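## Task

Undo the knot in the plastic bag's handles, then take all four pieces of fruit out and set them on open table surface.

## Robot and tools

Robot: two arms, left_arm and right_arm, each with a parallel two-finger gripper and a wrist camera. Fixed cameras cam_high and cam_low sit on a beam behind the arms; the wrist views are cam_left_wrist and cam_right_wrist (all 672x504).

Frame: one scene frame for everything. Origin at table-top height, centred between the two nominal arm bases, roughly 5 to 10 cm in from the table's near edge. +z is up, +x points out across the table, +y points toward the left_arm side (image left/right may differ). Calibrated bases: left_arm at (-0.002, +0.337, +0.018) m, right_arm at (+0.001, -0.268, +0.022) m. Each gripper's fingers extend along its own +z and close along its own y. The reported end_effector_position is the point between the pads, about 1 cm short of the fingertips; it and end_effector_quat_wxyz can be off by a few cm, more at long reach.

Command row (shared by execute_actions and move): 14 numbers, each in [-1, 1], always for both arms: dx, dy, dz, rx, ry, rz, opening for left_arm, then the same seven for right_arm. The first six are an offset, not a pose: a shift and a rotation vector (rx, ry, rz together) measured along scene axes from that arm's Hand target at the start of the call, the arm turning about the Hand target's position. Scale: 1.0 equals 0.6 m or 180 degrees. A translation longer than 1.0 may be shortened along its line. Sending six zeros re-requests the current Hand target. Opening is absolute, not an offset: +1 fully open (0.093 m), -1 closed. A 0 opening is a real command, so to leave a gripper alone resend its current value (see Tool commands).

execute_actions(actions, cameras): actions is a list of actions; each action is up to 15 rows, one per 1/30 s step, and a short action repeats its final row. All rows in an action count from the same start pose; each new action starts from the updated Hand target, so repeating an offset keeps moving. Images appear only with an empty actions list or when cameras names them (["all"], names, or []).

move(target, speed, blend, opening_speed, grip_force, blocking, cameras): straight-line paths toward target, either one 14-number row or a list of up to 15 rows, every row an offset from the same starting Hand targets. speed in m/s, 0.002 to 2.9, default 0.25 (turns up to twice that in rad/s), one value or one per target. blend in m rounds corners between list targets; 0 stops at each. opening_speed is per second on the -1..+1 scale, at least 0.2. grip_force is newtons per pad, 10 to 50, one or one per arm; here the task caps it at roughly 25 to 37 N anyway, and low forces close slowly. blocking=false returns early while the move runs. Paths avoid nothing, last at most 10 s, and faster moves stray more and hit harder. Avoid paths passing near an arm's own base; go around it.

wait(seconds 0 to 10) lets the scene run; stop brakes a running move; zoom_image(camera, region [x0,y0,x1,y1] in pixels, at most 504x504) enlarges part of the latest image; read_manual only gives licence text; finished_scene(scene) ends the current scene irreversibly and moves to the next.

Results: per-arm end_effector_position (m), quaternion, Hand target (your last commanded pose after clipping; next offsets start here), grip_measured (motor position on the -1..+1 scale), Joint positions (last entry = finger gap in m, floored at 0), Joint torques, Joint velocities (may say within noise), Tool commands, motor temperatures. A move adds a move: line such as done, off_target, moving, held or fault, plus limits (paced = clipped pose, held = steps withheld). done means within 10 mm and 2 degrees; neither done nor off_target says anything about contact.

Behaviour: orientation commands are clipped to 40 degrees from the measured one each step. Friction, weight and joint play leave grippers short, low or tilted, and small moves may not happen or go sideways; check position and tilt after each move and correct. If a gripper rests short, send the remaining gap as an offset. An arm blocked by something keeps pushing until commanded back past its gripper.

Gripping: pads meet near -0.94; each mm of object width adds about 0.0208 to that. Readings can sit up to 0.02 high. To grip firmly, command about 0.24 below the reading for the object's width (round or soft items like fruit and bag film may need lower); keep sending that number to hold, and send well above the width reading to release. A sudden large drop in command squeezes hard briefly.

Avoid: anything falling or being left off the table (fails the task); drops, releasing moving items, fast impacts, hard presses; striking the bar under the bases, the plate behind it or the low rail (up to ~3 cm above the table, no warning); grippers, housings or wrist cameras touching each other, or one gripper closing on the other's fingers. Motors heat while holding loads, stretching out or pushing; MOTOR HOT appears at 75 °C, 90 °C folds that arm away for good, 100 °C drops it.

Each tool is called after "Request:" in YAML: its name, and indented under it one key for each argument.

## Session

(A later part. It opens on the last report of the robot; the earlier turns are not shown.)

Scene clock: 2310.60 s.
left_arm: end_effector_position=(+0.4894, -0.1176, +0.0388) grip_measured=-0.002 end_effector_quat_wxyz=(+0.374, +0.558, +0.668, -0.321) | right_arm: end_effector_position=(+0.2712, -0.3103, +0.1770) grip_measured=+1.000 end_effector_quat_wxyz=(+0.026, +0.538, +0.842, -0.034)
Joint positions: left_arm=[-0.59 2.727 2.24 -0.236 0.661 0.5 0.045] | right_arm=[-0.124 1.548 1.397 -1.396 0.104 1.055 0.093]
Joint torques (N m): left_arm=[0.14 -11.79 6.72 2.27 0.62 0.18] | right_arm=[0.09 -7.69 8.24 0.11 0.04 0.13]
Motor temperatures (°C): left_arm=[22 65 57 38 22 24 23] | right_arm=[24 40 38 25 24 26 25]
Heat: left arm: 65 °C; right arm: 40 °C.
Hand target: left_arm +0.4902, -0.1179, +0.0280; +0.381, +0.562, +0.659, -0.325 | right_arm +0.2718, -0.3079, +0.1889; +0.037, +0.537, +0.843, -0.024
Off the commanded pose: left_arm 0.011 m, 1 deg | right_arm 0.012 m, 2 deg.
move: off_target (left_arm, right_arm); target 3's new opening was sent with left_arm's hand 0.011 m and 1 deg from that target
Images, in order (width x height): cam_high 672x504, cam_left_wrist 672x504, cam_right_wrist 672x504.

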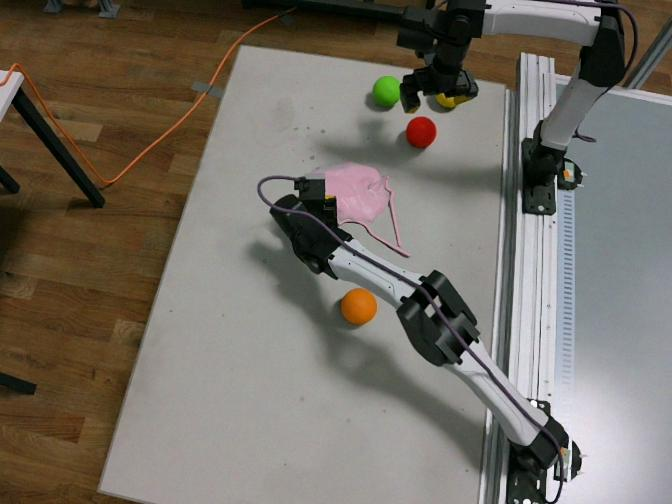

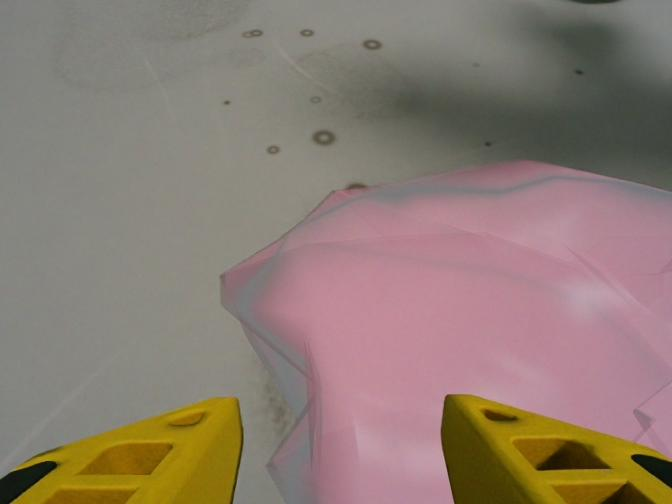

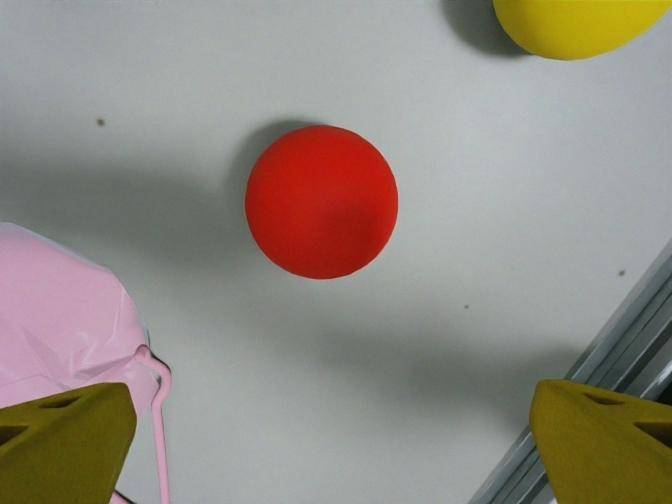

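Request:
move:
  target:
    - [0,0.02,0.03,0,0,0,0.4, 0.0,0.0,0.03,0,0,0,0.5]
    - [0,0.03,0.2,0,0,0,0.4, -0.03,0.02,0.12,0,0,0,0.5]
    - [-0.22,0.4,0.37,0,0,0,0.4, -0.06,0.03,0.18,0,0,0,0.5]
  speed: [0.1,0.15,0.25]
  blend: [0.01,0.03,0]
  cameras: ["cam_high","cam_left_wrist","cam_right_wrist"]

Scene clock: 2318.13 s.
left_arm: end_effector_position=(+0.3685, +0.1211, +0.2506) grip_measured=+0.398 end_effector_quat_wxyz=(+0.393, +0.563, +0.659, -0.309) | right_arm: end_effector_position=(+0.2406, -0.2927, +0.2867) grip_measured=+0.503 end_effector_quat_wxyz=(+0.155, +0.524, +0.837, +0.045)
Joint positions: left_arm=[-0.222 1.689 1.468 -0.733 0.899 0.893 0.064] | right_arm=[-0.052 1.281 1.582 -1.55 0.104 1.09 0.069]
Joint torques (N m): left_arm=[-0.02 -7.69 7.25 0.98 0.9 0.11] | right_arm=[0.42 -4.49 8.12 0.64 0.09 0.21]
Motor temperatures (°C): left_arm=[22 65 55 39 22 24 22] | right_arm=[24 39 38 25 24 26 25]
Heat: left arm: 65 °C; right arm: 39 °C.
Hand target: left_arm +0.3581, +0.1220, +0.2500; +0.381, +0.562, +0.659, -0.325 | right_arm +0.2358, -0.2898, +0.2969; +0.037, +0.537, +0.843, -0.024
Off the commanded pose: left_arm 0.010 m, 2 deg | right_arm 0.012 m, 16 deg.
joint sent to its limit (right arm) — joint 4 (wrist pitch), lower limit. The joint targets are off in orientation, not in position.
move: off_target (right_arm)
Images, in order (width x height): cam_high 672x504, cam_left_wrist 672x504, cam_right_wrist 672x504.

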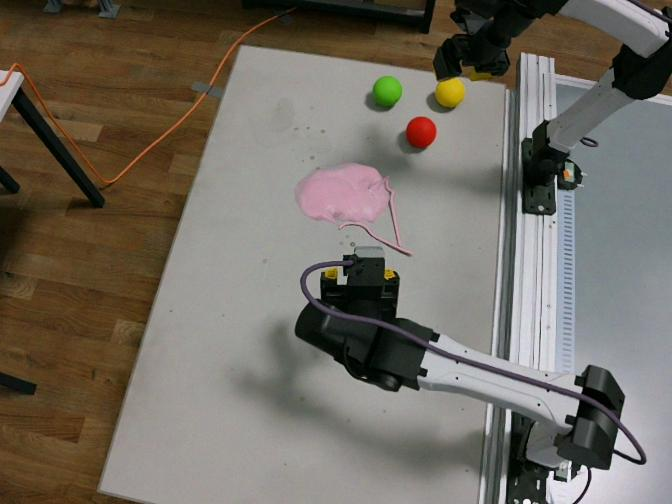

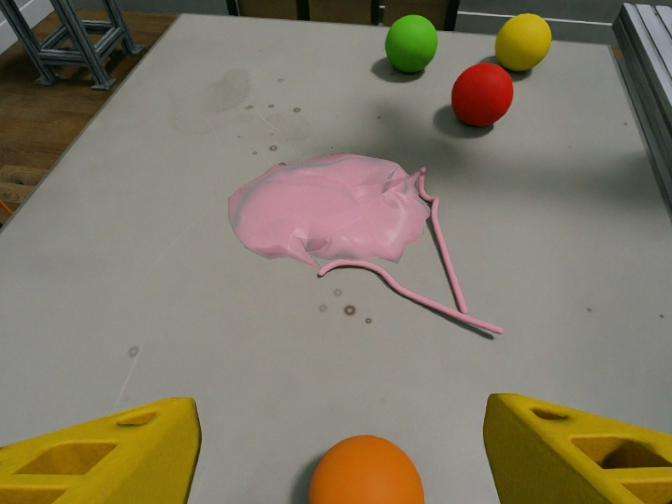

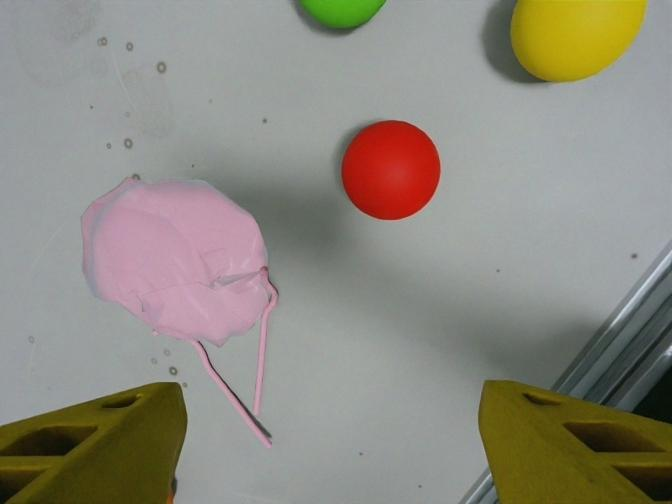

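Request:
execute_actions:
  actions: []

Scene clock: 2321.43 s.
left_arm: end_effector_position=(+0.3683, +0.1211, +0.2505) grip_measured=+0.398 end_effector_quat_wxyz=(+0.393, +0.563, +0.659, -0.309) | right_arm: end_effector_position=(+0.2406, -0.2927, +0.2867) grip_measured=+0.503 end_effector_quat_wxyz=(+0.155, +0.524, +0.837, +0.045)
Joint positions: left_arm=[-0.222 1.689 1.468 -0.734 0.899 0.893 0.064] | right_arm=[-0.052 1.281 1.582 -1.55 0.104 1.09 0.069]
Joint velocities: within noise
Joint torques (N m): left_arm=[-0.08 -7.8 7.38 0.96 0.9 0.16] | right_arm=[0.51 -4.53 7.99 0.63 0.07 0.21]
Motor temperatures (°C): left_arm=[22 64 55 38 22 24 22] | right_arm=[24 39 38 25 24 26 25]
Heat: left arm: 64 °C; right arm: 39 °C.
Hand target: left_arm +0.3581, +0.1220, +0.2500; +0.381, +0.562, +0.659, -0.325 | right_arm +0.2358, -0.2898, +0.2969; +0.037, +0.537, +0.843, -0.024
Tool commands: left_gripper/opening=+0.4 right_gripper/opening=+0.5
Off the commanded pose: left_arm 0.010 m, 2 deg | right_arm 0.012 m, 16 deg.

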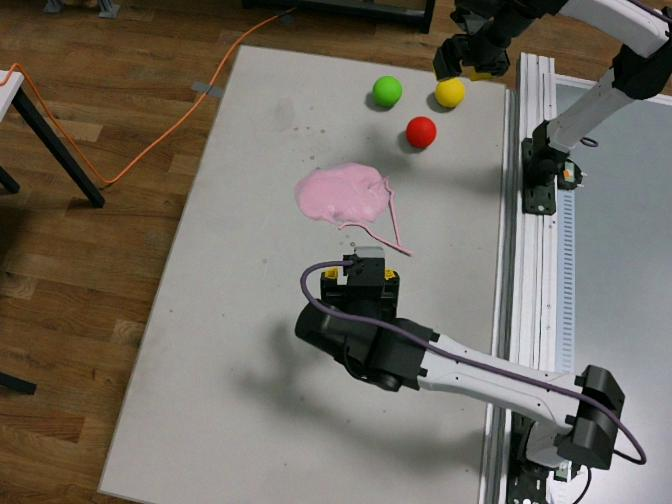

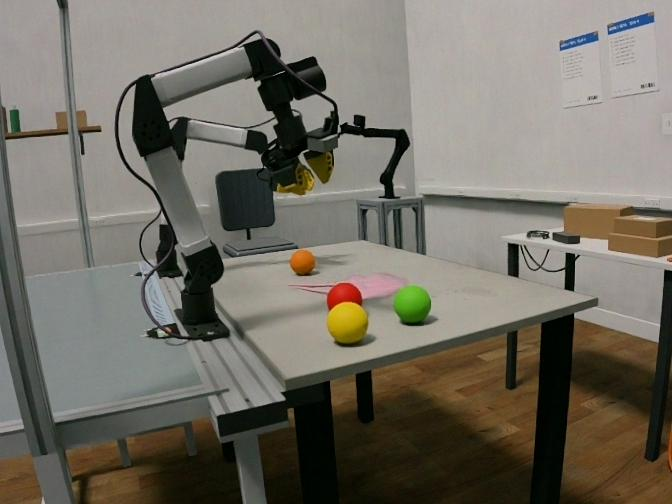

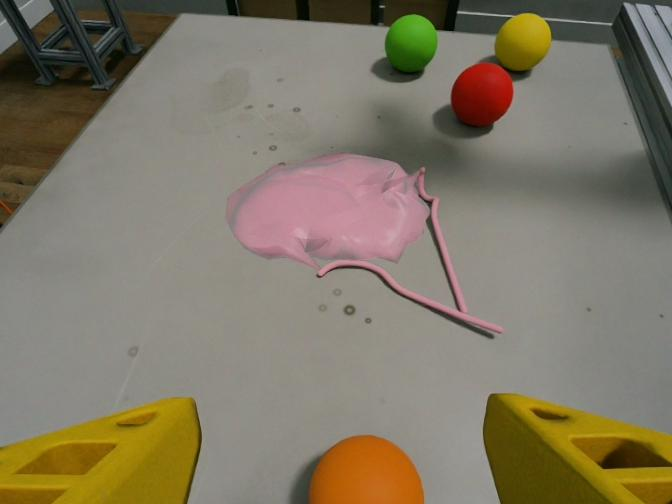

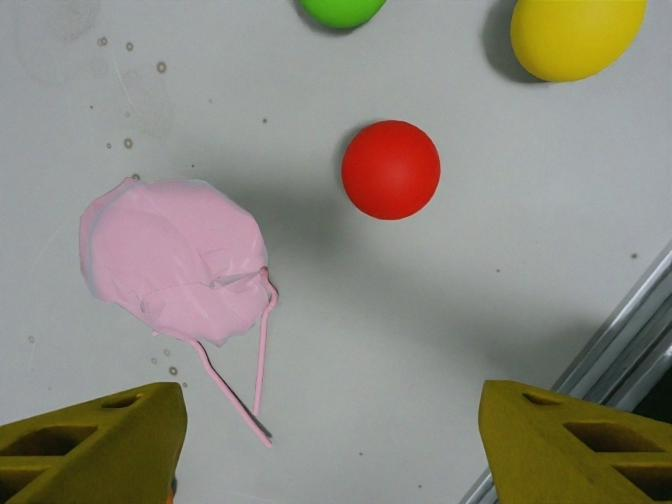

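Request:
zoom_image:
  camera: "cam_left_wrist"
  region: [300, 140, 540, 350]

Scaled by 2.100 from the camera's 672x504 image, which has a finer 960x720 frame.

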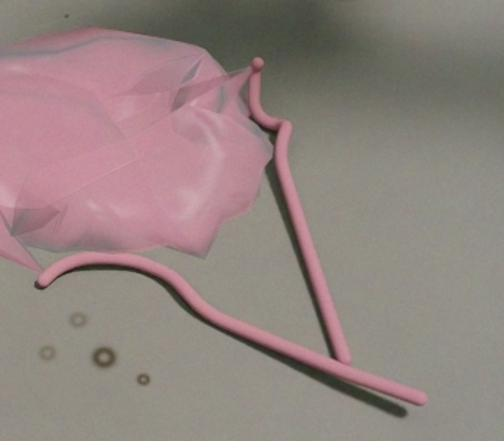

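Request:
finished_scene:
  scene: 2

The scene is finished: the task was done.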